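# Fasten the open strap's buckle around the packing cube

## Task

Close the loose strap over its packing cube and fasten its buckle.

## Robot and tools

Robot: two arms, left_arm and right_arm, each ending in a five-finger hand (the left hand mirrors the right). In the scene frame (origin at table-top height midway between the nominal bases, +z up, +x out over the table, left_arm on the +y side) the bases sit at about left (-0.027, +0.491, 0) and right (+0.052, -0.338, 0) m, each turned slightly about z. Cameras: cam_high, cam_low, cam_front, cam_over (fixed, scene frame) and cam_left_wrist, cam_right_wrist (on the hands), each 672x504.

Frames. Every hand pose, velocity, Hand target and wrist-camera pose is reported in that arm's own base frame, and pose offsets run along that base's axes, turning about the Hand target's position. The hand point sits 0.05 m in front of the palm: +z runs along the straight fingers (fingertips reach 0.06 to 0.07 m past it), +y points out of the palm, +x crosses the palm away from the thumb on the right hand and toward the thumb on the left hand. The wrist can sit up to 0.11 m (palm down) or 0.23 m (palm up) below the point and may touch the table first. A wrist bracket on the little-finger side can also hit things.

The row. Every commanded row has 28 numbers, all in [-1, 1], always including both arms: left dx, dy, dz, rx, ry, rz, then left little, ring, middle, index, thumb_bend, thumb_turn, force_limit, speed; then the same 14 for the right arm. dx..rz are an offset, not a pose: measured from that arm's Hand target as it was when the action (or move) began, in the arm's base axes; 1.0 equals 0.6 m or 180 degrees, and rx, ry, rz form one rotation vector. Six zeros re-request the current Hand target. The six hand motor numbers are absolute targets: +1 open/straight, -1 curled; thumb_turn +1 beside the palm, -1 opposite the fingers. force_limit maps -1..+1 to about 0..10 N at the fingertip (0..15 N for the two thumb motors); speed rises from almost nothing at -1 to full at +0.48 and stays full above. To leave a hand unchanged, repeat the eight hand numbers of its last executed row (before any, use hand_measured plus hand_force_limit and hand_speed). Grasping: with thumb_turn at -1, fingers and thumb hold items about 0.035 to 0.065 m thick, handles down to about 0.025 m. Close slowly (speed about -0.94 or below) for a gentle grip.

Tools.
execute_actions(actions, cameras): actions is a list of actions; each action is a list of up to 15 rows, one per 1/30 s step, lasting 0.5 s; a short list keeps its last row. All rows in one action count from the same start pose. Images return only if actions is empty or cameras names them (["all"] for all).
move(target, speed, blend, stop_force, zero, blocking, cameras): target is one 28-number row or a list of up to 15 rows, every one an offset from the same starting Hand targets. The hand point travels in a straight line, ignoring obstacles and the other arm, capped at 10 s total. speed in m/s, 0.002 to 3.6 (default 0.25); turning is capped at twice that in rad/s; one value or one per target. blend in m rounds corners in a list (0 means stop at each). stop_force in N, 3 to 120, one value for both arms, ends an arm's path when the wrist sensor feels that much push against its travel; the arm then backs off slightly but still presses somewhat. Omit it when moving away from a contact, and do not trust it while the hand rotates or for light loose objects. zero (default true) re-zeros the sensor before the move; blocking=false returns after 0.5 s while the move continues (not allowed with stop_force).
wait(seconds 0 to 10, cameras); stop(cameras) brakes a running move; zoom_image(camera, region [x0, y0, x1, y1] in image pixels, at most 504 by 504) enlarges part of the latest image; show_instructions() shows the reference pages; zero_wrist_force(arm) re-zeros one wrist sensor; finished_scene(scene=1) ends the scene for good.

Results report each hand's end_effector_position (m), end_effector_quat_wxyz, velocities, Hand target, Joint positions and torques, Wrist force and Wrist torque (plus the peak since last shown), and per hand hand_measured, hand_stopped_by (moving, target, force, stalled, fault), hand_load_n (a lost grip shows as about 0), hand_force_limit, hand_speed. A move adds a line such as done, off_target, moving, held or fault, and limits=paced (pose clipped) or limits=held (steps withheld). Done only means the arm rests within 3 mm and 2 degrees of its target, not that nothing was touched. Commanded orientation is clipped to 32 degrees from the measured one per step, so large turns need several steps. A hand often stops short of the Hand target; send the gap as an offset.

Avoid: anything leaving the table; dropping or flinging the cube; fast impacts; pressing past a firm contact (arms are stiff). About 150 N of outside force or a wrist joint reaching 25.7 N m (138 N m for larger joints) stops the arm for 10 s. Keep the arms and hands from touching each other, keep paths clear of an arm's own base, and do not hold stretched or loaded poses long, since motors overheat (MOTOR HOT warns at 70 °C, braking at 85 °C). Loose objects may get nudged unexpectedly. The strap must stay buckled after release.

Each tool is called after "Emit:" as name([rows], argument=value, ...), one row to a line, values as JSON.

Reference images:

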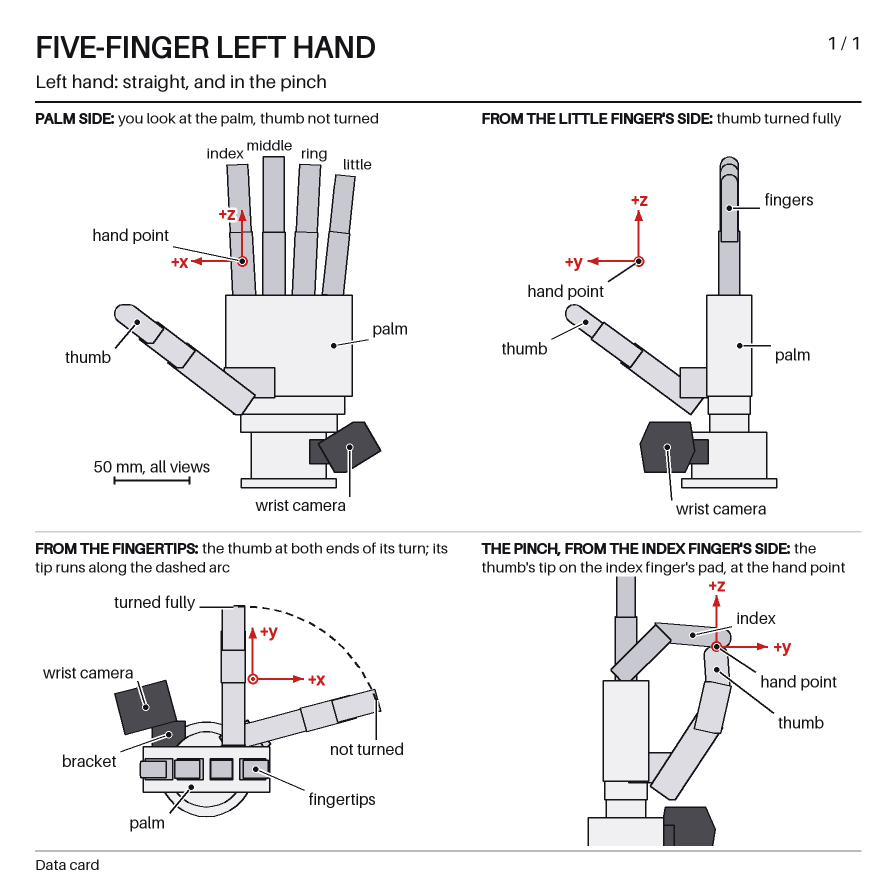

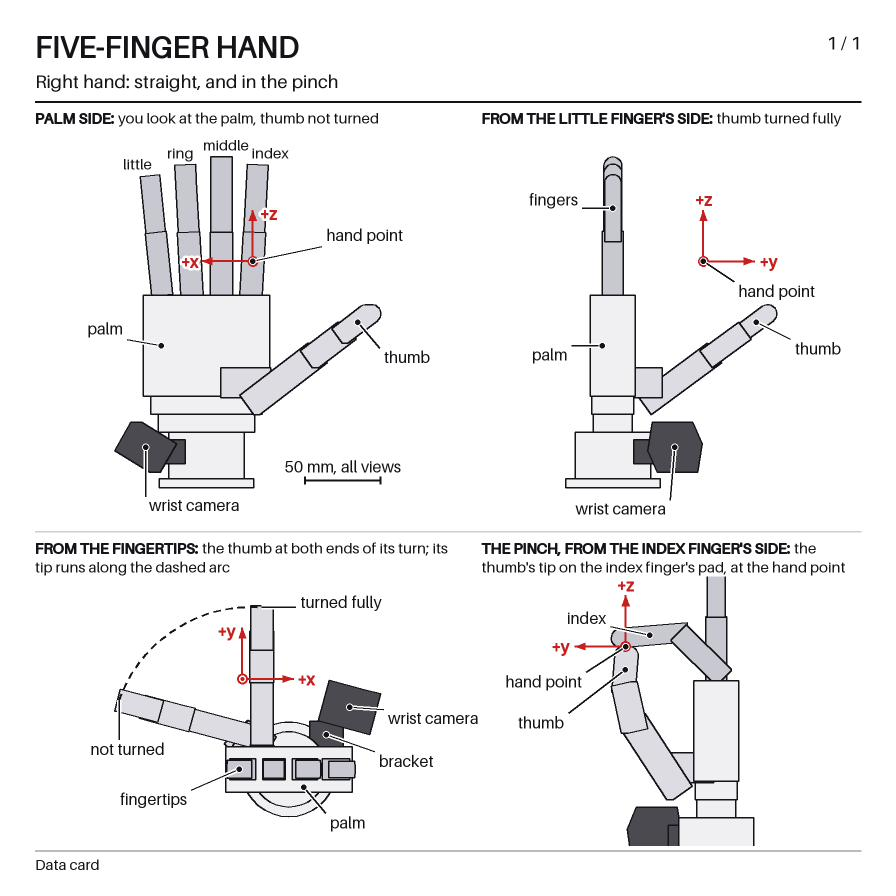

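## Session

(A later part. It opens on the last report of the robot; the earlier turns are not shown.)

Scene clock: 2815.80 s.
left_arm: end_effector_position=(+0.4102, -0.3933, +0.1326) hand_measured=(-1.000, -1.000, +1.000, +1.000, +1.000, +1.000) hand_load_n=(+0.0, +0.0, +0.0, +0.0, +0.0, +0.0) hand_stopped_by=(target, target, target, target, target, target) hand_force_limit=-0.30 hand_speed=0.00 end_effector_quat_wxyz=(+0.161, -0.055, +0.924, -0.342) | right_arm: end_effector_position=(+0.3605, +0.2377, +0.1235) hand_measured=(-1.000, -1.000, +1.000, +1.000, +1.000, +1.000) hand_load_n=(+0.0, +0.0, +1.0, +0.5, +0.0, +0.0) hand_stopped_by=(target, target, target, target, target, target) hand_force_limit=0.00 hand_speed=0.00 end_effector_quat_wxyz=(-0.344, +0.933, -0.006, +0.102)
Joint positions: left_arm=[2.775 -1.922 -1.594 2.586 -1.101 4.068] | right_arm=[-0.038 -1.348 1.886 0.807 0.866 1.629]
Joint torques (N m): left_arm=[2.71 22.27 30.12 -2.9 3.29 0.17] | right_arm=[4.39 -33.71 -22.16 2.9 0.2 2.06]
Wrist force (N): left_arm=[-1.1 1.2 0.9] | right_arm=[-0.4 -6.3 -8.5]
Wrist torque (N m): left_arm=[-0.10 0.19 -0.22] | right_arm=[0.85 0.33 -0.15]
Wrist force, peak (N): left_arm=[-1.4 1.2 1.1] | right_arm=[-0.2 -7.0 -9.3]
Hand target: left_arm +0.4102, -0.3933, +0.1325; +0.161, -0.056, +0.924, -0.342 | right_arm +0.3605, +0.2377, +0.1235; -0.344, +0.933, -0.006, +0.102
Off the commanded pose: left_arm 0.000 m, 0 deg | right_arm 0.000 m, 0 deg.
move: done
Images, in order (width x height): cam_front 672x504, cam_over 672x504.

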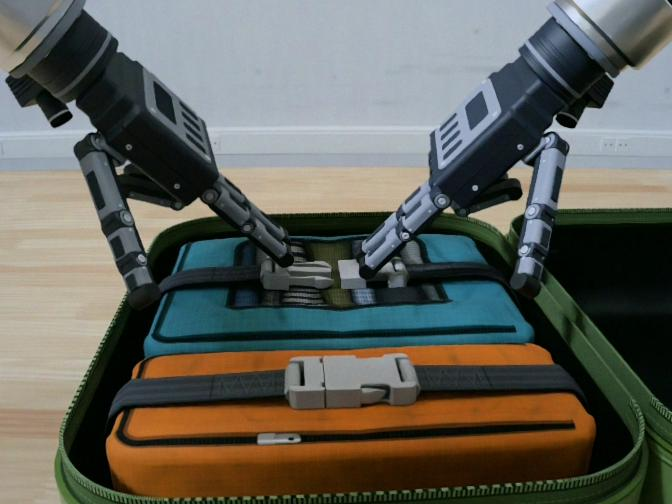

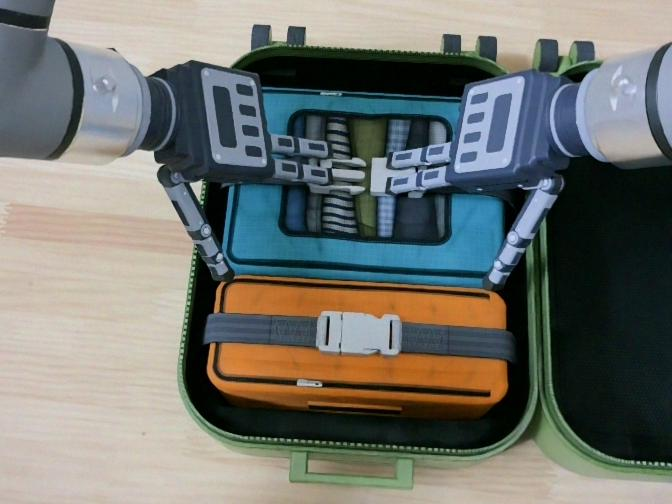

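Emit:
move(target=[0,0,-0.024,0,0,0,-1,-1,1,1,1,1,-0.3,0.0,0.0,0,0,0,0,0,-1,-1,1,1,1,1,0.0,0.0], speed=0.015, stop_force=5, cameras=["cam_over","cam_front"])

Emit:
zoom_image(camera="cam_front", region=[265, 250, 365, 300])

Emit:
zoom_image(camera="cam_over", region=[300, 145, 390, 205])

Scene clock: 2833.37 s.
left_arm: end_effector_position=(+0.4103, -0.3933, +0.1214) hand_measured=(-1.000, -1.000, +1.000, +1.000, +1.000, +1.000) hand_load_n=(+0.0, +0.0, +0.0, +0.0, +0.0, +0.0) hand_stopped_by=(target, target, target, target, target, target) hand_force_limit=-0.30 hand_speed=0.00 end_effector_quat_wxyz=(+0.161, -0.055, +0.924, -0.342) | right_arm: end_effector_position=(+0.3605, +0.2377, +0.1235) hand_measured=(-1.000, -1.000, +1.000, +1.000, +1.000, +1.000) hand_load_n=(+0.0, +0.0, +1.0, +0.5, +0.0, +0.0) hand_stopped_by=(target, target, target, target, target, target) hand_force_limit=0.00 hand_speed=0.00 end_effector_quat_wxyz=(-0.344, +0.933, -0.006, +0.102)
Joint positions: left_arm=[2.775 -1.932 -1.611 2.613 -1.101 4.068] | right_arm=[-0.038 -1.348 1.886 0.807 0.866 1.629]
Joint torques (N m): left_arm=[4.77 44.32 28 0.43 2.19 -1.14] | right_arm=[4.54 -33.1 -22.15 2.97 -0.23 1.94]
Wrist force (N): left_arm=[-2.3 -1.7 -3.3] | right_arm=[-0.6 -6.5 -8.6]
Wrist torque (N m): left_arm=[0.28 0.08 -0.28] | right_arm=[0.85 0.35 -0.17]
Wrist force, peak (N): left_arm=[-2.6 -2.7 -4.4] | right_arm=[-0.3 -7.1 -9.3]
Hand target: left_arm +0.4103, -0.3933, +0.1214; +0.161, -0.055, +0.924, -0.342 (not the last commanded pose) | right_arm +0.3605, +0.2377, +0.1235; -0.344, +0.933, -0.006, +0.102
Off the commanded pose: left_arm 0.003 m, 0 deg | right_arm 0.000 m, 0 deg.
move: contact (left_arm)
Images, in order (width x height): cam_front 672x504, cam_over 672x504.

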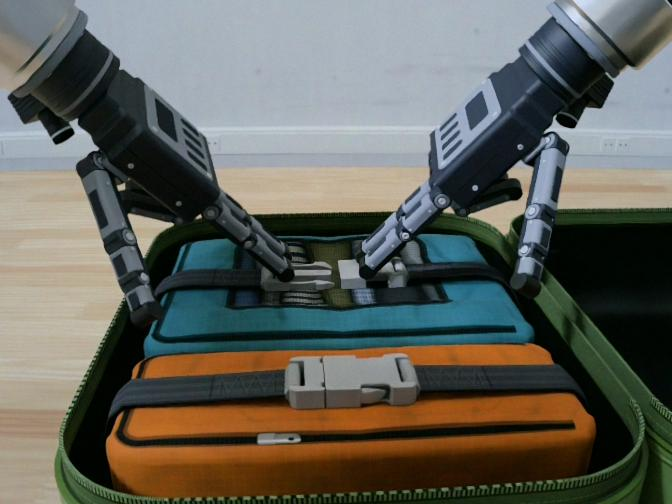

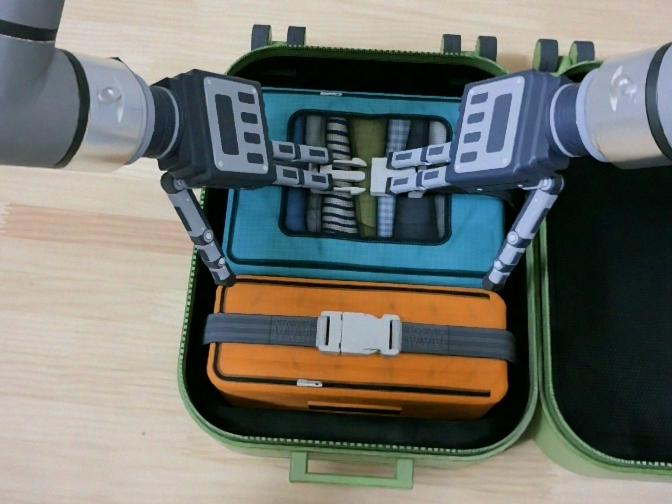

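Scaled by 5.040.

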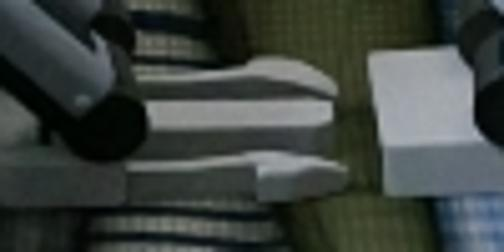

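Scaled by 5.600.

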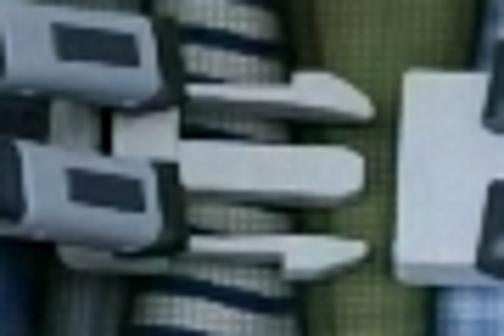

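Emit:
move(target=[-0.0022,-0.006,0,0,0,0,-1,-1,1,1,1,1,-0.3,0.0,0.0,0,0,0,0,0,-1,-1,1,1,1,1,0.0,0.0], speed=0.01, stop_force=7, cameras=["cam_over","cam_front"])

Emit:
zoom_image(camera="cam_front", region=[265, 250, 365, 300])

Emit:
zoom_image(camera="cam_over", region=[300, 145, 390, 205])

Scene clock: 2855.43 s.
left_arm: end_effector_position=(+0.4090, -0.3970, +0.1214) hand_measured=(-1.000, -1.000, +1.000, +1.000, +1.000, +1.000) hand_load_n=(+0.0, +0.0, +0.0, +0.0, +0.0, +0.0) hand_stopped_by=(target, target, target, target, target, target) hand_force_limit=-0.30 hand_speed=0.00 end_effector_quat_wxyz=(+0.161, -0.055, +0.924, -0.342) | right_arm: end_effector_position=(+0.3605, +0.2377, +0.1235) hand_measured=(-1.000, -1.000, +1.000, +1.000, +1.000, +1.000) hand_load_n=(+0.0, +0.0, +1.0, +0.5, +0.0, +0.0) hand_stopped_by=(target, target, target, target, target, target) hand_force_limit=0.00 hand_speed=0.00 end_effector_quat_wxyz=(-0.344, +0.933, -0.006, +0.102)
Joint positions: left_arm=[2.766 -1.934 -1.607 2.615 -1.106 4.06] | right_arm=[-0.038 -1.348 1.886 0.807 0.866 1.629]
Joint torques (N m): left_arm=[5.71 26.03 10.25 -1.97 3.02 1.94] | right_arm=[4.73 -33.48 -21.73 2.86 -0.46 1.92]
Wrist force (N): left_arm=[-3.0 -0.7 -3.5] | right_arm=[-0.5 -6.4 -8.5]
Wrist torque (N m): left_arm=[0.31 -0.01 -0.24] | right_arm=[0.85 0.34 -0.16]
Wrist force, peak (N): left_arm=[-3.6 -1.3 -4.0] | right_arm=[-0.3 -7.0 -9.3]
Hand target: left_arm +0.4089, -0.3969, +0.1214; +0.161, -0.055, +0.924, -0.342 | right_arm +0.3605, +0.2377, +0.1235; -0.344, +0.933, -0.006, +0.102
Off the commanded pose: left_arm 0.000 m, 0 deg | right_arm 0.000 m, 0 deg.
move: done
Images, in order (width x height): cam_front 672x504, cam_over 672x504.

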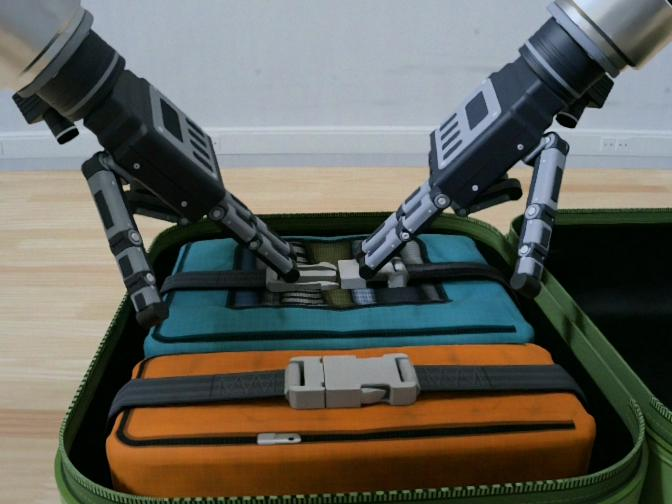

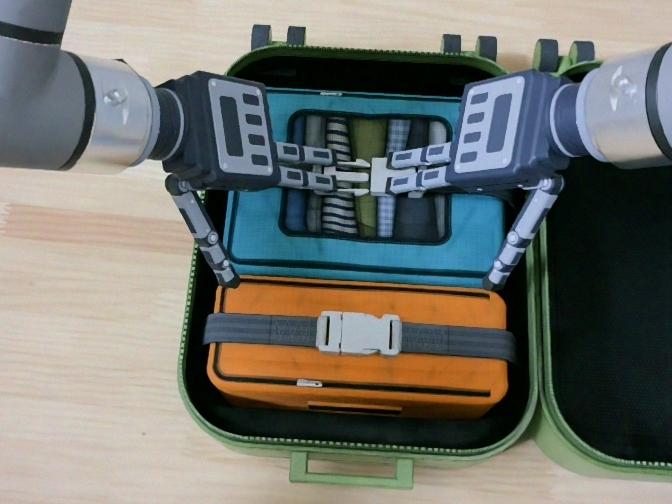

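Scaled by 5.040.

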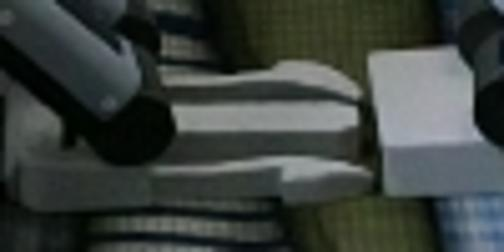

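Scaled by 5.600.

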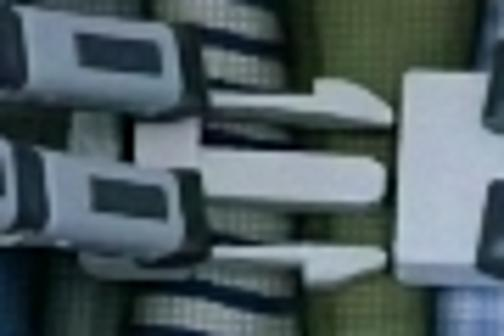

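Emit:
move([
  [0.0,0.003,0.025,0,0,0,-1,-1,1,1,1,1,-0.3,0.0,0.0,0,0.003,0,0,0,-1,-1,1,1,1,1,0.0,0.0],
  [0.0,0.062,0.025,0,0,0,-1,-1,1,1,1,1,-0.3,0.0,0.0,0,0.003,0,0,0,-1,-1,1,1,1,1,0.0,0.0],
  [0.0,0.062,-0.002,0,0,0,-1,-1,1,1,1,1,-0.3,0.0,0.0,0,0.003,0,0,0,-1,-1,1,1,1,1,0.0,0.0],
], speed=[0.05,0.1,0.05])

Emit:
move(target=[0.0,-0.04,0,0,0,0,-1,-1,1,1,1,1,-0.3,0.0,0.0,0,0,0,0,0,-1,-1,1,1,1,1,0.0,0.0], speed=0.015, stop_force=3, cameras=["cam_over","cam_front"])

Emit:
zoom_image(camera="cam_front", region=[245, 250, 365, 310])

Emit:
zoom_image(camera="cam_over", region=[290, 145, 390, 205])

Scene clock: 2887.27 s.
left_arm: end_effector_position=(+0.4088, -0.3597, +0.1200) hand_measured=(-1.000, -1.000, +1.000, +1.000, +1.000, +1.000) hand_load_n=(+0.0, +0.0, +0.0, +0.0, +0.0, +0.0) hand_stopped_by=(target, target, target, target, target, target) hand_force_limit=-0.30 hand_speed=0.00 end_effector_quat_wxyz=(+0.161, -0.056, +0.924, -0.342) | right_arm: end_effector_position=(+0.3605, +0.2377, +0.1253) hand_measured=(-1.000, -1.000, +1.000, +1.000, +1.000, +1.000) hand_load_n=(+0.0, +0.0, +0.5, +0.0, +0.0, +0.0) hand_stopped_by=(target, target, target, target, target, target) hand_force_limit=0.00 hand_speed=0.00 end_effector_quat_wxyz=(-0.344, +0.933, -0.006, +0.102)
Joint positions: left_arm=[2.85 -1.892 -1.677 2.607 -1.057 4.136] | right_arm=[-0.038 -1.35 1.883 0.812 0.866 1.629]
Joint torques (N m): left_arm=[4.01 45.22 31.19 -2.96 -1.95 2] | right_arm=[4.6 -20 -7.09 -0.26 -0.66 2.07]
Wrist force (N): left_arm=[-1.2 1.3 1.3] | right_arm=[-1.1 -3.0 -5.0]
Wrist torque (N m): left_arm=[-0.09 0.26 -0.14] | right_arm=[0.49 0.23 -0.15]
Wrist force, peak (N): left_arm=[-3.6 -1.3 -3.9] | right_arm=[-0.5 -7.1 -9.1]
Hand target: left_arm +0.4089, -0.3597, +0.1202; +0.161, -0.055, +0.924, -0.342 | right_arm +0.3605, +0.2377, +0.1253; -0.344, +0.933, -0.006, +0.102
Off the commanded pose: left_arm 0.000 m, 0 deg | right_arm 0.000 m, 0 deg.
move: done

Scene clock: 2889.67 s.
left_arm: end_effector_position=(+0.4089, -0.3806, +0.1202) hand_measured=(-1.000, -1.000, +1.000, +1.000, +1.000, +1.000) hand_load_n=(+0.0, +0.0, -0.5, -1.5, +0.0, +0.0) hand_stopped_by=(target, target, target, target, target, target) hand_force_limit=-0.30 hand_speed=0.00 end_effector_quat_wxyz=(+0.161, -0.055, +0.924, -0.342) | right_arm: end_effector_position=(+0.3605, +0.2377, +0.1253) hand_measured=(-1.000, -1.000, +1.000, +1.000, +1.000, +1.000) hand_load_n=(+0.0, +0.0, +0.5, +0.5, -0.5, +0.0) hand_stopped_by=(target, target, target, target, target, target) hand_force_limit=0.00 hand_speed=0.00 end_effector_quat_wxyz=(-0.344, +0.933, -0.006, +0.102)
Joint positions: left_arm=[2.802 -1.915 -1.64 2.614 -1.085 4.092] | right_arm=[-0.038 -1.35 1.883 0.812 0.866 1.629]
Joint torques (N m): left_arm=[-0.91 46.15 8.65 -2.36 3.79 -0.71] | right_arm=[5.17 -13.7 -6.88 0.06 -0.6 2.08]
Wrist force (N): left_arm=[-1.6 3.2 -0.6] | right_arm=[-0.8 -2.5 -5.2]
Wrist torque (N m): left_arm=[-0.01 0.19 -0.25] | right_arm=[0.48 0.26 -0.13]
Wrist force, peak (N): left_arm=[-1.6 4.3 -2.3] | right_arm=[-0.3 -1.3 -6.3]
Hand target: left_arm +0.4089, -0.3806, +0.1202; +0.161, -0.055, +0.924, -0.342 (not the last commanded pose) | right_arm +0.3605, +0.2377, +0.1253; -0.344, +0.933, -0.006, +0.102
Off the commanded pose: left_arm 0.003 m, 0 deg | right_arm 0.000 m, 0 deg.
move: contact (left_arm)
Images, in order (width x height): cam_front 672x504, cam_over 672x504.

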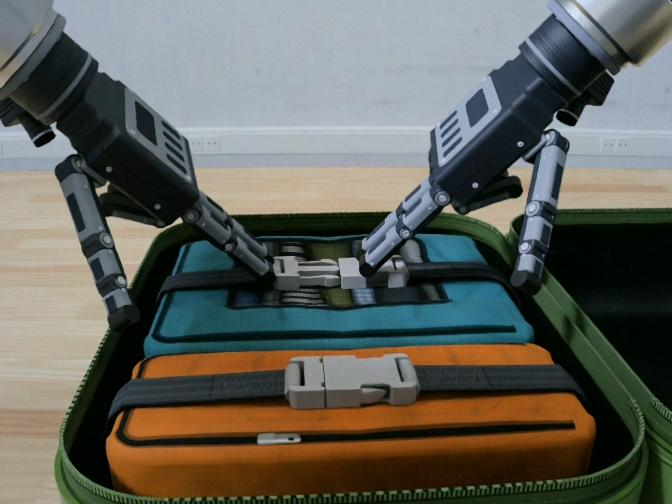

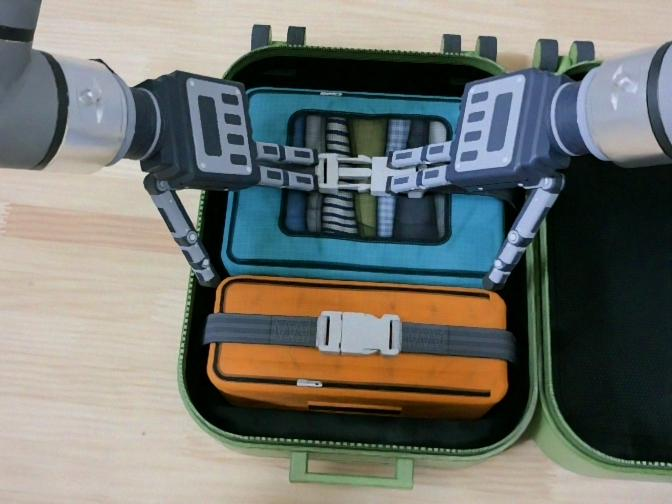

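Scaled by 4.200.

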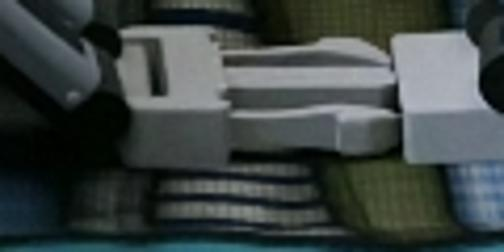

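Scaled by 5.040.

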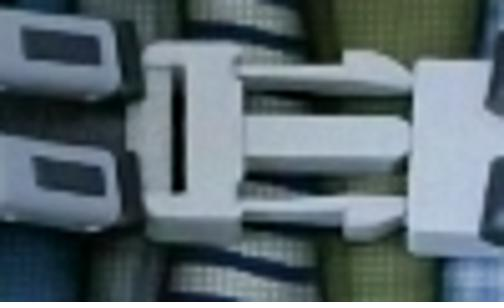

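Emit:
move(target=[0.0,0,0.0,0,0,0,-1,-1,1,1,1,1,-0.3,0.0,0.0045,0,-0.0013,0,0,0,-1,-1,1,1,1,1,0.0,0.0], speed=0.01, cameras=["cam_over","cam_front"])

Emit:
zoom_image(camera="cam_over", region=[330, 150, 400, 205])

Emit:
zoom_image(camera="cam_front", region=[265, 250, 365, 300])

Scene clock: 2904.77 s.
left_arm: end_effector_position=(+0.4089, -0.3806, +0.1202) hand_measured=(-1.000, -1.000, +1.000, +1.000, +1.000, +1.000) hand_load_n=(+0.0, +0.0, -0.5, -1.0, +0.0, +0.0) hand_stopped_by=(target, target, target, target, target, target) hand_force_limit=-0.30 hand_speed=0.00 end_effector_quat_wxyz=(+0.161, -0.055, +0.924, -0.342) | right_arm: end_effector_position=(+0.3633, +0.2377, +0.1245) hand_measured=(-1.000, -1.000, +1.000, +1.000, +1.000, +1.000) hand_load_n=(+0.0, +0.0, +0.5, +0.5, +0.0, +0.0) hand_stopped_by=(target, target, target, target, target, target) hand_force_limit=0.00 hand_speed=0.00 end_effector_quat_wxyz=(-0.344, +0.933, -0.006, +0.102)
Joint positions: left_arm=[2.802 -1.915 -1.64 2.614 -1.085 4.092] | right_arm=[-0.037 -1.343 1.877 0.811 0.866 1.629]
Joint torques (N m): left_arm=[-2.09 46.69 8.13 -2.37 3.37 -1.47] | right_arm=[4.9 -23.87 -15.26 -0.5 2.14 2.2]
Wrist force (N): left_arm=[-1.7 2.2 -0.3] | right_arm=[-1.2 -4.4 -7.0]
Wrist torque (N m): left_arm=[-0.07 0.16 -0.24] | right_arm=[0.66 0.25 -0.17]
Wrist force, peak (N): left_arm=[-1.5 3.4 -0.5] | right_arm=[-1.5 -4.4 -7.0]
Hand target: left_arm +0.4089, -0.3806, +0.1202; +0.161, -0.055, +0.924, -0.342 | right_arm +0.3632, +0.2377, +0.1245; -0.344, +0.933, -0.006, +0.102
Off the commanded pose: left_arm 0.000 m, 0 deg | right_arm 0.000 m, 0 deg.
move: done
Images, in order (width x height): cam_front 672x504, cam_over 672x504.

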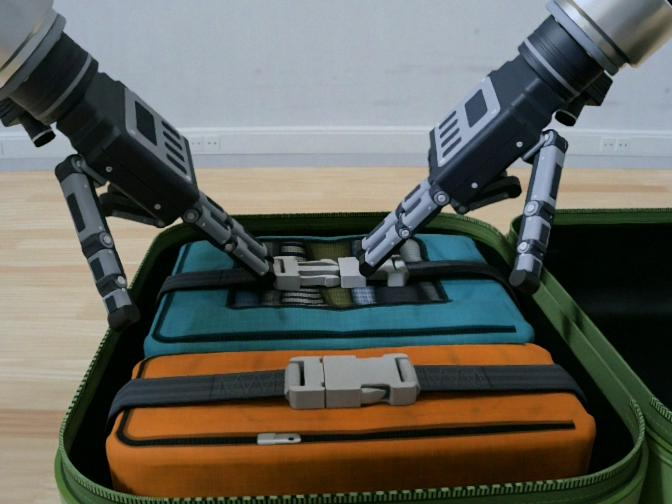

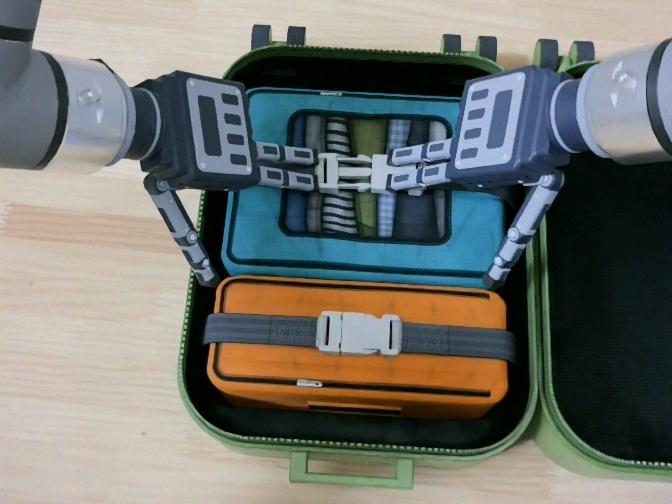

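Scaled by 7.200.

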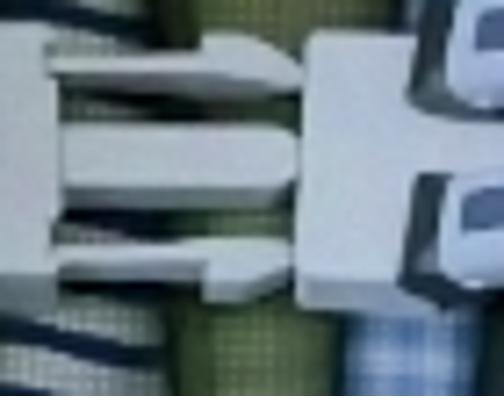

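Scaled by 5.040.

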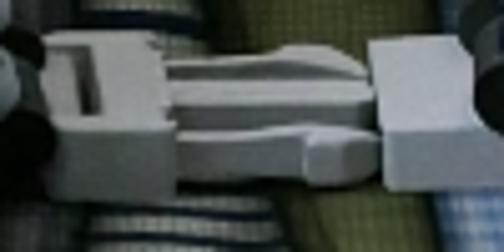

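Emit:
move(target=[0.0,0,0.0,0,0,0,-1,-1,1,1,1,1,-0.3,0.0,0.0023,0,0,0,0,0,-1,-1,1,1,1,1,0.0,0.0], speed=0.01)

Emit:
move(target=[0.0,-0.006,0.0,0,0,0,-1,-1,1,1,1,1,-0.3,0.0,0,0,0,0,0,0,-1,-1,1,1,1,1,0.0,0.0], speed=0.005, stop_force=7, cameras=["cam_over","cam_front"])

Emit:
zoom_image(camera="cam_over", region=[290, 145, 400, 205])

Emit:
zoom_image(camera="cam_front", region=[245, 245, 365, 305])

Scene clock: 2918.83 s.
left_arm: end_effector_position=(+0.4089, -0.3806, +0.1202) hand_measured=(-1.000, -1.000, +1.000, +1.000, +1.000, +1.000) hand_load_n=(+0.5, +0.0, -0.5, -1.0, +0.0, -0.5) hand_stopped_by=(target, target, target, target, target, target) hand_force_limit=-0.30 hand_speed=0.00 end_effector_quat_wxyz=(+0.161, -0.055, +0.924, -0.342) | right_arm: end_effector_position=(+0.3646, +0.2377, +0.1245) hand_measured=(-1.000, -1.000, +1.000, +1.000, +1.000, +1.000) hand_load_n=(+0.0, +0.0, +1.0, +0.5, +0.0, -0.5) hand_stopped_by=(target, target, target, target, target, target) hand_force_limit=0.00 hand_speed=0.00 end_effector_quat_wxyz=(-0.344, +0.933, -0.006, +0.102)
Joint positions: left_arm=[2.802 -1.915 -1.64 2.614 -1.085 4.092] | right_arm=[-0.037 -1.34 1.873 0.812 0.866 1.629]
Joint torques (N m): left_arm=[-1 46.68 8.54 -2.46 3.01 -1.47] | right_arm=[4.84 -17.39 -19.13 2.79 2.87 2.19]
Wrist force (N): left_arm=[-1.5 2.5 0.3] | right_arm=[-1.9 -4.1 -6.7]
Wrist torque (N m): left_arm=[-0.07 0.16 -0.24] | right_arm=[0.68 0.19 -0.21]
Wrist force, peak (N): left_arm=[-1.7 2.8 0.0] | right_arm=[-1.1 -4.7 -7.3]
Hand target: left_arm +0.4089, -0.3806, +0.1202; +0.161, -0.055, +0.924, -0.342 | right_arm +0.3646, +0.2377, +0.1245; -0.344, +0.933, -0.006, +0.102
Off the commanded pose: left_arm 0.000 m, 0 deg | right_arm 0.000 m, 0 deg.
move: done

Scene clock: 2920.83 s.
left_arm: end_effector_position=(+0.4089, -0.3842, +0.1201) hand_measured=(-1.000, -1.000, +1.000, +1.000, +1.000, +1.000) hand_load_n=(+0.0, +0.0, -0.5, -1.0, +0.0, +0.0) hand_stopped_by=(target, target, target, target, target, target) hand_force_limit=-0.30 hand_speed=0.00 end_effector_quat_wxyz=(+0.161, -0.056, +0.924, -0.342) | right_arm: end_effector_position=(+0.3646, +0.2377, +0.1245) hand_measured=(-1.000, -1.000, +1.000, +1.000, +1.000, +1.000) hand_load_n=(+0.0, +0.0, +0.5, +0.5, +0.0, -0.5) hand_stopped_by=(target, target, target, target, target, target) hand_force_limit=0.00 hand_speed=0.00 end_effector_quat_wxyz=(-0.344, +0.933, -0.006, +0.102)
Joint positions: left_arm=[2.794 -1.92 -1.633 2.615 -1.09 4.085] | right_arm=[-0.037 -1.34 1.873 0.812 0.866 1.629]
Joint torques (N m): left_arm=[4.25 43.28 8.2 -2.22 3.72 2.03] | right_arm=[4.96 -35.88 -7.48 -0.21 -1.26 1.85]
Wrist force (N): left_arm=[-1.4 2.8 -2.0] | right_arm=[-0.2 -4.2 -5.9]
Wrist torque (N m): left_arm=[0.06 0.14 -0.16] | right_arm=[0.65 0.35 -0.13]
Wrist force, peak (N): left_arm=[-2.4 7.5 -5.2] | right_arm=[0.9 -0.8 -9.3]
Hand target: left_arm +0.4089, -0.3842, +0.1202; +0.161, -0.055, +0.924, -0.342 | right_arm +0.3646, +0.2377, +0.1245; -0.344, +0.933, -0.006, +0.102
Off the commanded pose: left_arm 0.000 m, 0 deg | right_arm 0.000 m, 0 deg.
move: done
Images, in order (width x height): cam_front 672x504, cam_over 672x504.

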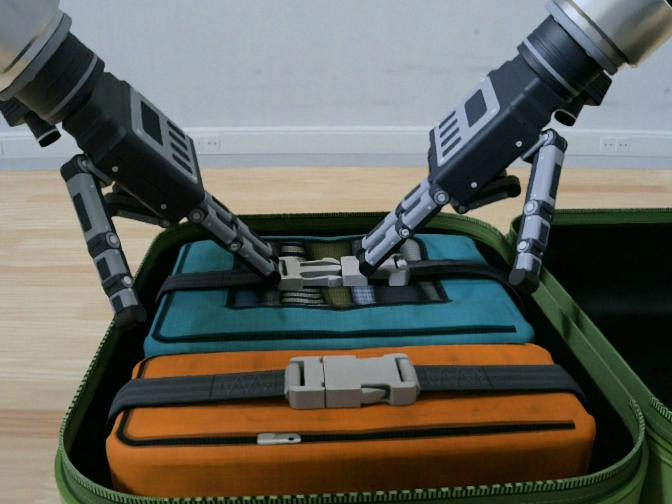

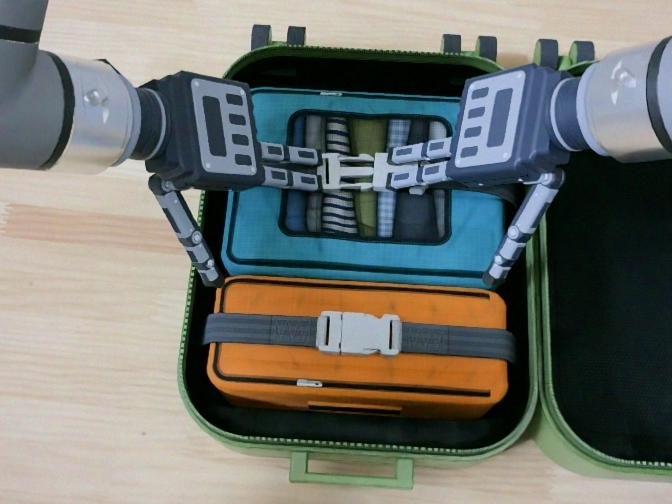

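Scaled by 4.582.

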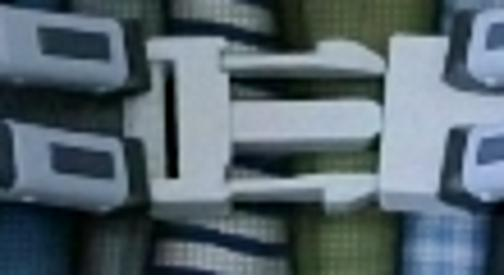

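Scaled by 4.200.

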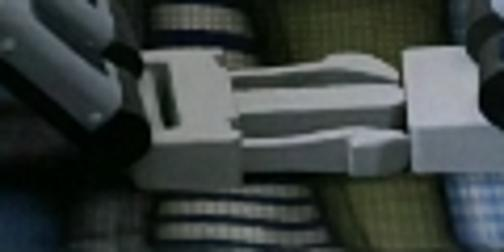

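Emit:
move([
  [0.0,-0.001,0.0,0,0,0,-1,-1,1,1,1,1,-0.3,0.0,0,0,0.0022,0,0,0,-1,-1,1,1,1,1,0.0,0.0],
], speed=0.004, cameras=["cam_over","cam_front"])

Emit:
zoom_image(camera="cam_over", region=[290, 145, 400, 205])

Emit:
zoom_image(camera="cam_front", region=[245, 245, 365, 305])

Scene clock: 2938.27 s.
left_arm: end_effector_position=(+0.4089, -0.3848, +0.1202) hand_measured=(-1.000, -1.000, +1.000, +1.000, +1.000, +1.000) hand_load_n=(+0.0, +0.0, -0.5, -1.5, +0.0, +0.0) hand_stopped_by=(target, target, target, target, target, target) hand_force_limit=-0.30 hand_speed=0.00 end_effector_quat_wxyz=(+0.161, -0.055, +0.924, -0.342) | right_arm: end_effector_position=(+0.3646, +0.2377, +0.1258) hand_measured=(-1.000, -1.000, +1.000, +1.000, +1.000, +1.000) hand_load_n=(+0.0, +0.0, +0.5, +0.0, +0.0, +0.0) hand_stopped_by=(target, target, target, target, target, target) hand_force_limit=0.00 hand_speed=0.00 end_effector_quat_wxyz=(-0.344, +0.933, -0.006, +0.102)
Joint positions: left_arm=[2.793 -1.92 -1.632 2.615 -1.09 4.083] | right_arm=[-0.037 -1.342 1.871 0.816 0.866 1.629]
Joint torques (N m): left_arm=[-5.19 21.2 28.97 0.86 -1.43 -1.61] | right_arm=[5.25 -33.89 -21.69 3.03 -1.17 1.29]
Wrist force (N): left_arm=[-1.6 2.6 -2.6] | right_arm=[-0.4 -1.9 -3.8]
Wrist torque (N m): left_arm=[0.08 0.12 -0.16] | right_arm=[0.40 0.26 -0.11]
Wrist force, peak (N): left_arm=[-1.8 2.8 -2.8] | right_arm=[0.0 -4.7 -6.7]
Hand target: left_arm +0.4089, -0.3848, +0.1202; +0.161, -0.055, +0.924, -0.342 | right_arm +0.3646, +0.2377, +0.1258; -0.344, +0.933, -0.006, +0.102
Off the commanded pose: left_arm 0.000 m, 0 deg | right_arm 0.000 m, 0 deg.
move: done
Images, in order (width x height): cam_front 672x504, cam_over 672x504.

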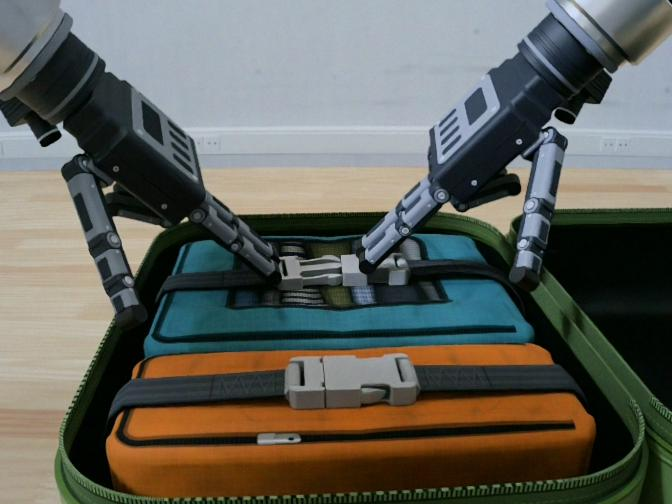

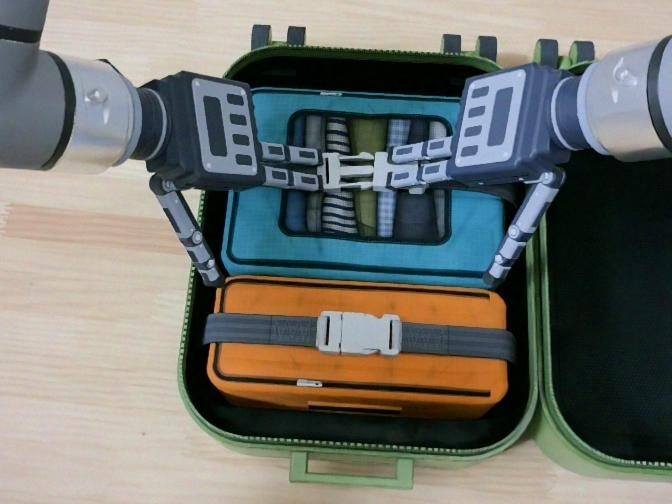

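Scaled by 4.582.

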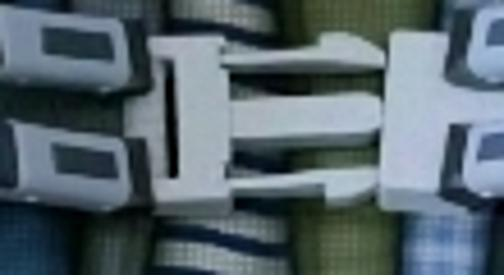

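Scaled by 4.200.

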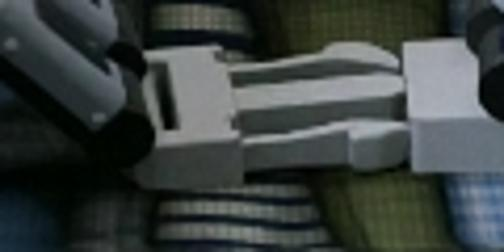

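Emit:
move([
  [0.0,0.0,0.0,0,0,0,-1,-1,1,1,1,1,-0.3,0.0,0,0,-0.0025,0,0,0,-1,-1,1,1,1,1,0.0,0.0],
], speed=0.006, cameras=["cam_over","cam_front"])

Emit:
zoom_image(camera="cam_over", region=[330, 150, 400, 205])

Emit:
zoom_image(camera="cam_front", region=[265, 250, 365, 300])

Scene clock: 2945.73 s.
left_arm: end_effector_position=(+0.4089, -0.3848, +0.1202) hand_measured=(-1.000, -1.000, +1.000, +1.000, +1.000, +1.000) hand_load_n=(+0.0, +0.0, -0.5, -1.0, +0.0, +0.0) hand_stopped_by=(target, target, target, target, target, target) hand_force_limit=-0.30 hand_speed=0.00 end_effector_quat_wxyz=(+0.161, -0.055, +0.924, -0.342) | right_arm: end_effector_position=(+0.3646, +0.2377, +0.1243) hand_measured=(-1.000, -1.000, +1.000, +1.000, +1.000, +1.000) hand_load_n=(+0.5, +0.0, +0.5, +0.0, -0.5, +0.0) hand_stopped_by=(target, target, target, target, target, target) hand_force_limit=0.00 hand_speed=0.00 end_effector_quat_wxyz=(-0.344, +0.933, -0.006, +0.102)
Joint positions: left_arm=[2.793 -1.92 -1.632 2.615 -1.09 4.083] | right_arm=[-0.037 -1.34 1.873 0.812 0.866 1.629]
Joint torques (N m): left_arm=[0.61 21.25 10.83 0.82 3.45 1.46] | right_arm=[5 -15.4 -8.41 0.5 -1.08 0.65]
Wrist force (N): left_arm=[-1.5 2.5 -2.4] | right_arm=[0.5 -4.8 -7.2]
Wrist torque (N m): left_arm=[0.08 0.14 -0.16] | right_arm=[0.70 0.35 -0.09]
Wrist force, peak (N): left_arm=[-1.7 2.7 -2.6] | right_arm=[0.4 -5.1 -7.4]
Hand target: left_arm +0.4089, -0.3848, +0.1202; +0.161, -0.055, +0.924, -0.342 | right_arm +0.3646, +0.2377, +0.1243; -0.344, +0.933, -0.006, +0.102
Off the commanded pose: left_arm 0.000 m, 0 deg | right_arm 0.000 m, 0 deg.
move: done
Images, in order (width x height): cam_front 672x504, cam_over 672x504.

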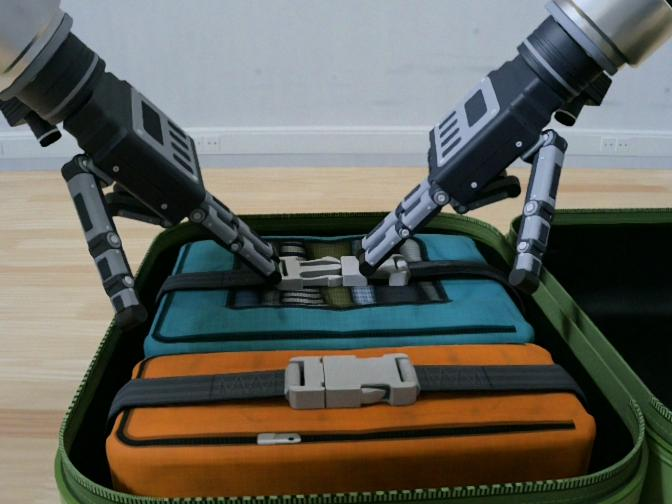

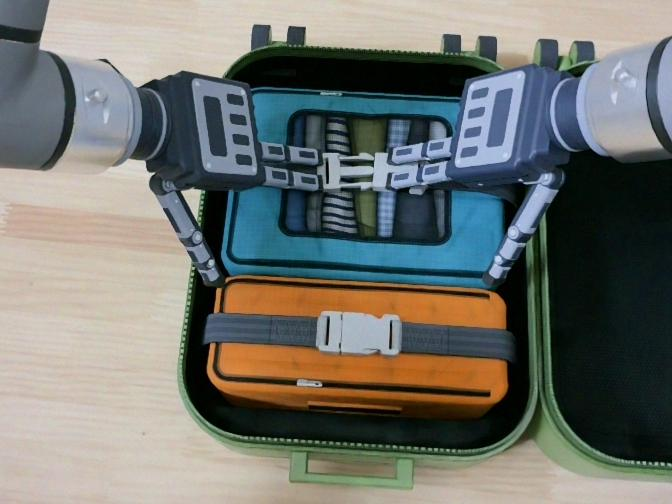

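Scaled by 7.200.

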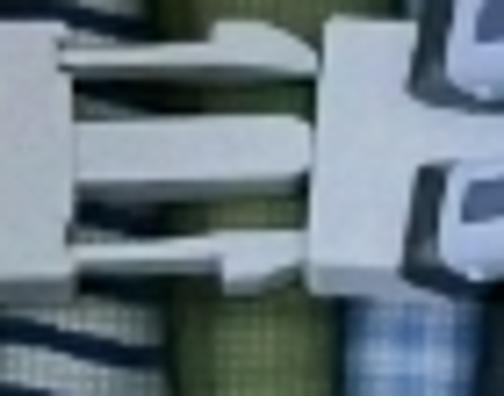

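Scaled by 5.040.

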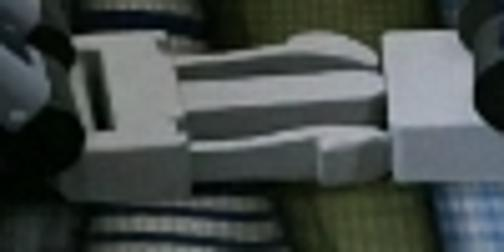

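Emit:
move([
  [0.0095,0.0055,0.0,0,0,-0.0222,-1,-1,1,1,1,1,-0.3,0.0,0,0,0.0,0,0,0,-1,-1,1,1,1,1,0.0,0.0],
], speed=0.02, cameras=["cam_over","cam_front"])

Emit:
zoom_image(camera="cam_over", region=[290, 145, 400, 205])

Emit:
zoom_image(camera="cam_front", region=[265, 250, 365, 300])

Scene clock: 2962.63 s.
left_arm: end_effector_position=(+0.4146, -0.3815, +0.1202) hand_measured=(-1.000, -1.000, +1.000, +1.000, +1.000, +1.000) hand_load_n=(+0.0, +0.0, -0.5, +0.0, +0.0, +0.0) hand_stopped_by=(target, target, target, target, target, target) hand_force_limit=-0.30 hand_speed=0.00 end_effector_quat_wxyz=(+0.149, -0.023, +0.926, -0.347) end_effector_velocity=(+0.000, -0.001, +0.000) end_effector_angular_velocity=(-0.003, +0.003, +0.003) | right_arm: end_effector_position=(+0.3646, +0.2377, +0.1243) hand_measured=(-1.000, -1.000, +1.000, +1.000, +1.000, +1.000) hand_load_n=(+0.0, +0.0, +1.0, +0.5, +0.0, +0.0) hand_stopped_by=(target, target, target, target, target, target) hand_force_limit=0.00 hand_speed=0.00 end_effector_quat_wxyz=(-0.344, +0.933, -0.006, +0.102)
Joint positions: left_arm=[2.819 -1.945 -1.607 2.571 -1.035 4.173] | right_arm=[-0.037 -1.34 1.873 0.812 0.866 1.629]
Joint velocities: left_arm=[0 0 0 0.002 0.001 -0.006] | right_arm=[within noise]
Joint torques (N m): left_arm=[-2.9 35.02 19.97 0.09 -0.72 -1.62] | right_arm=[5.02 -34.26 -22.08 3.1 -1 -0.16]
Wrist force (N): left_arm=[-1.8 1.3 -0.5] | right_arm=[-0.3 -5.4 -6.4]
Wrist torque (N m): left_arm=[-0.02 0.17 -0.25] | right_arm=[0.67 0.32 -0.15]
Wrist force, peak (N): left_arm=[-1.7 2.9 -2.4] | right_arm=[0.3 -5.1 -7.7]
Hand target: left_arm +0.4146, -0.3815, +0.1202; +0.149, -0.023, +0.926, -0.347 | right_arm +0.3646, +0.2377, +0.1243; -0.344, +0.933, -0.006, +0.102
Off the commanded pose: left_arm 0.000 m, 0 deg | right_arm 0.000 m, 0 deg.
move: done
Images, in order (width x height): cam_front 672x504, cam_over 672x504.

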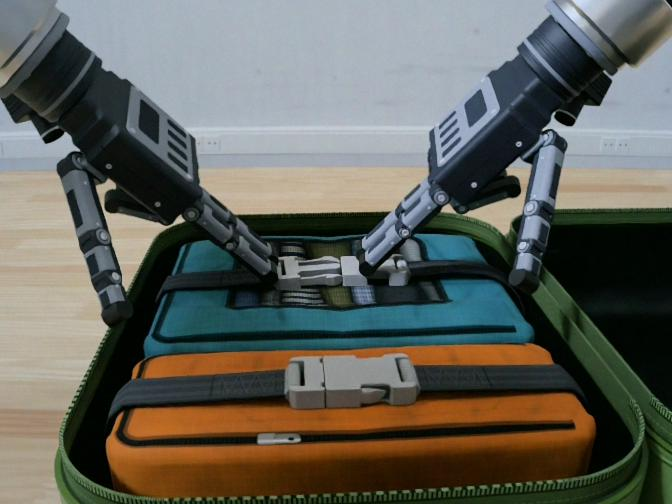

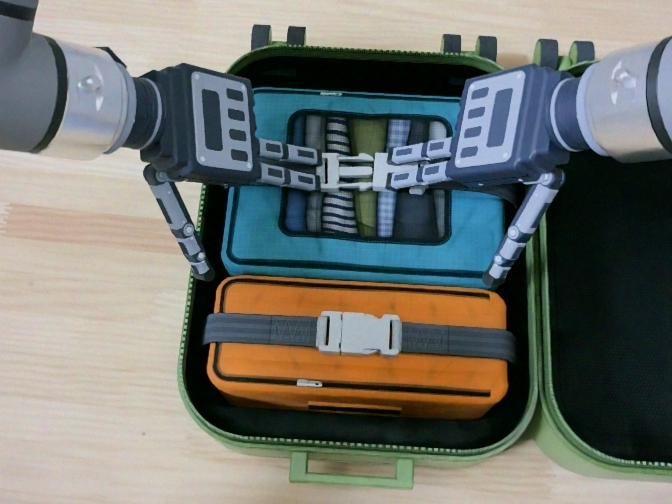

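Scaled by 4.582.

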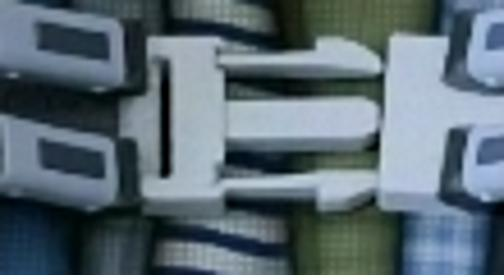

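Scaled by 5.040.

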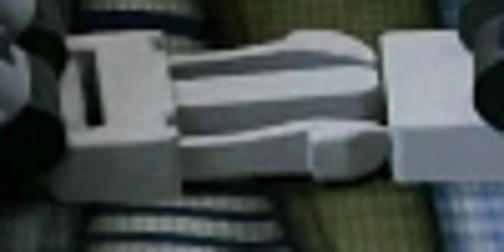

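Emit:
move([
  [0.0,-0.0035,0.0,0,0,0,-1,-1,1,1,1,1,-0.3,0.0,0,0,0.0,0,0,0,-1,-1,1,1,1,1,0.0,0.0],
], speed=0.005, stop_force=6, cameras=["cam_over","cam_front"])

Emit:
zoom_image(camera="cam_over", region=[290, 145, 400, 205])

Emit:
zoom_image(camera="cam_front", region=[265, 250, 365, 300])

Scene clock: 2982.20 s.
left_arm: end_effector_position=(+0.4147, -0.3836, +0.1202) hand_measured=(-1.000, -1.000, +1.000, +1.000, +1.000, +1.000) hand_load_n=(+0.0, +0.0, +0.0, -1.5, -0.5, +0.0) hand_stopped_by=(target, target, target, target, target, target) hand_force_limit=-0.30 hand_speed=0.00 end_effector_quat_wxyz=(+0.149, -0.023, +0.926, -0.347) | right_arm: end_effector_position=(+0.3646, +0.2377, +0.1243) hand_measured=(-1.000, -1.000, +1.000, +1.000, +1.000, +1.000) hand_load_n=(+0.0, +0.0, +1.0, +0.0, +0.0, +0.0) hand_stopped_by=(target, target, target, target, target, target) hand_force_limit=0.00 hand_speed=0.00 end_effector_quat_wxyz=(-0.344, +0.933, -0.006, +0.102)
Joint positions: left_arm=[2.814 -1.947 -1.603 2.572 -1.038 4.168] | right_arm=[-0.037 -1.34 1.873 0.812 0.866 1.629]
Joint torques (N m): left_arm=[1.8 28.96 17.24 0.37 0.57 1.71] | right_arm=[4.24 -34.23 -22.22 3.14 -0.84 -0.74]
Wrist force (N): left_arm=[-1.7 2.5 -2.4] | right_arm=[-0.1 -4.5 -6.6]
Wrist torque (N m): left_arm=[0.07 0.22 -0.17] | right_arm=[0.70 0.39 -0.12]
Wrist force, peak (N): left_arm=[-1.8 2.1 -2.9] | right_arm=[-0.2 -5.8 -7.0]
Hand target: left_arm +0.4146, -0.3836, +0.1202; +0.149, -0.023, +0.926, -0.347 | right_arm +0.3646, +0.2377, +0.1243; -0.344, +0.933, -0.006, +0.102
Off the commanded pose: left_arm 0.000 m, 0 deg | right_arm 0.000 m, 0 deg.
move: done
Images, in order (width x height): cam_front 672x504, cam_over 672x504.

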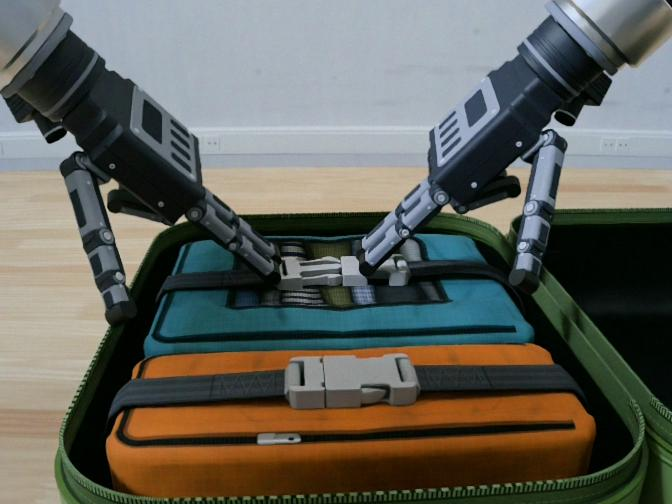

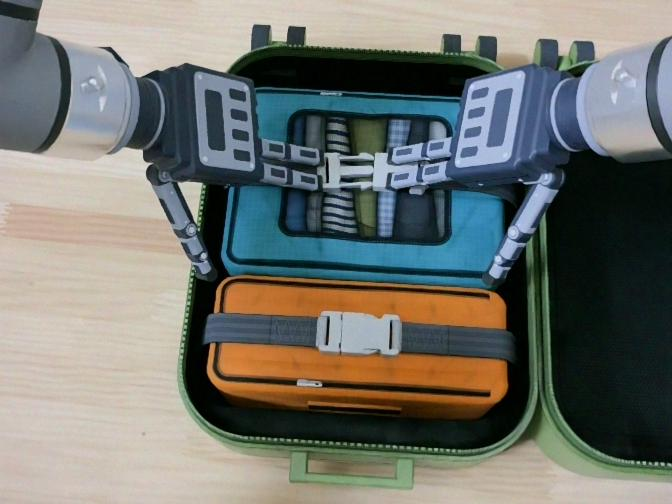

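Scaled by 4.582.

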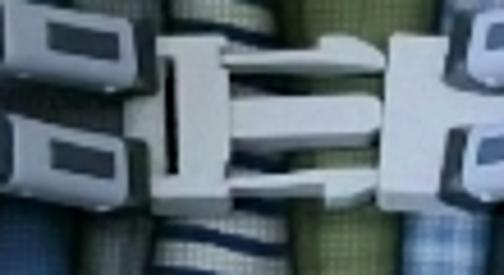

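Scaled by 5.040.

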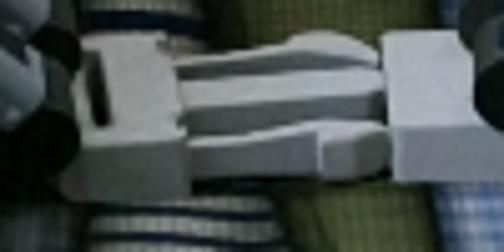

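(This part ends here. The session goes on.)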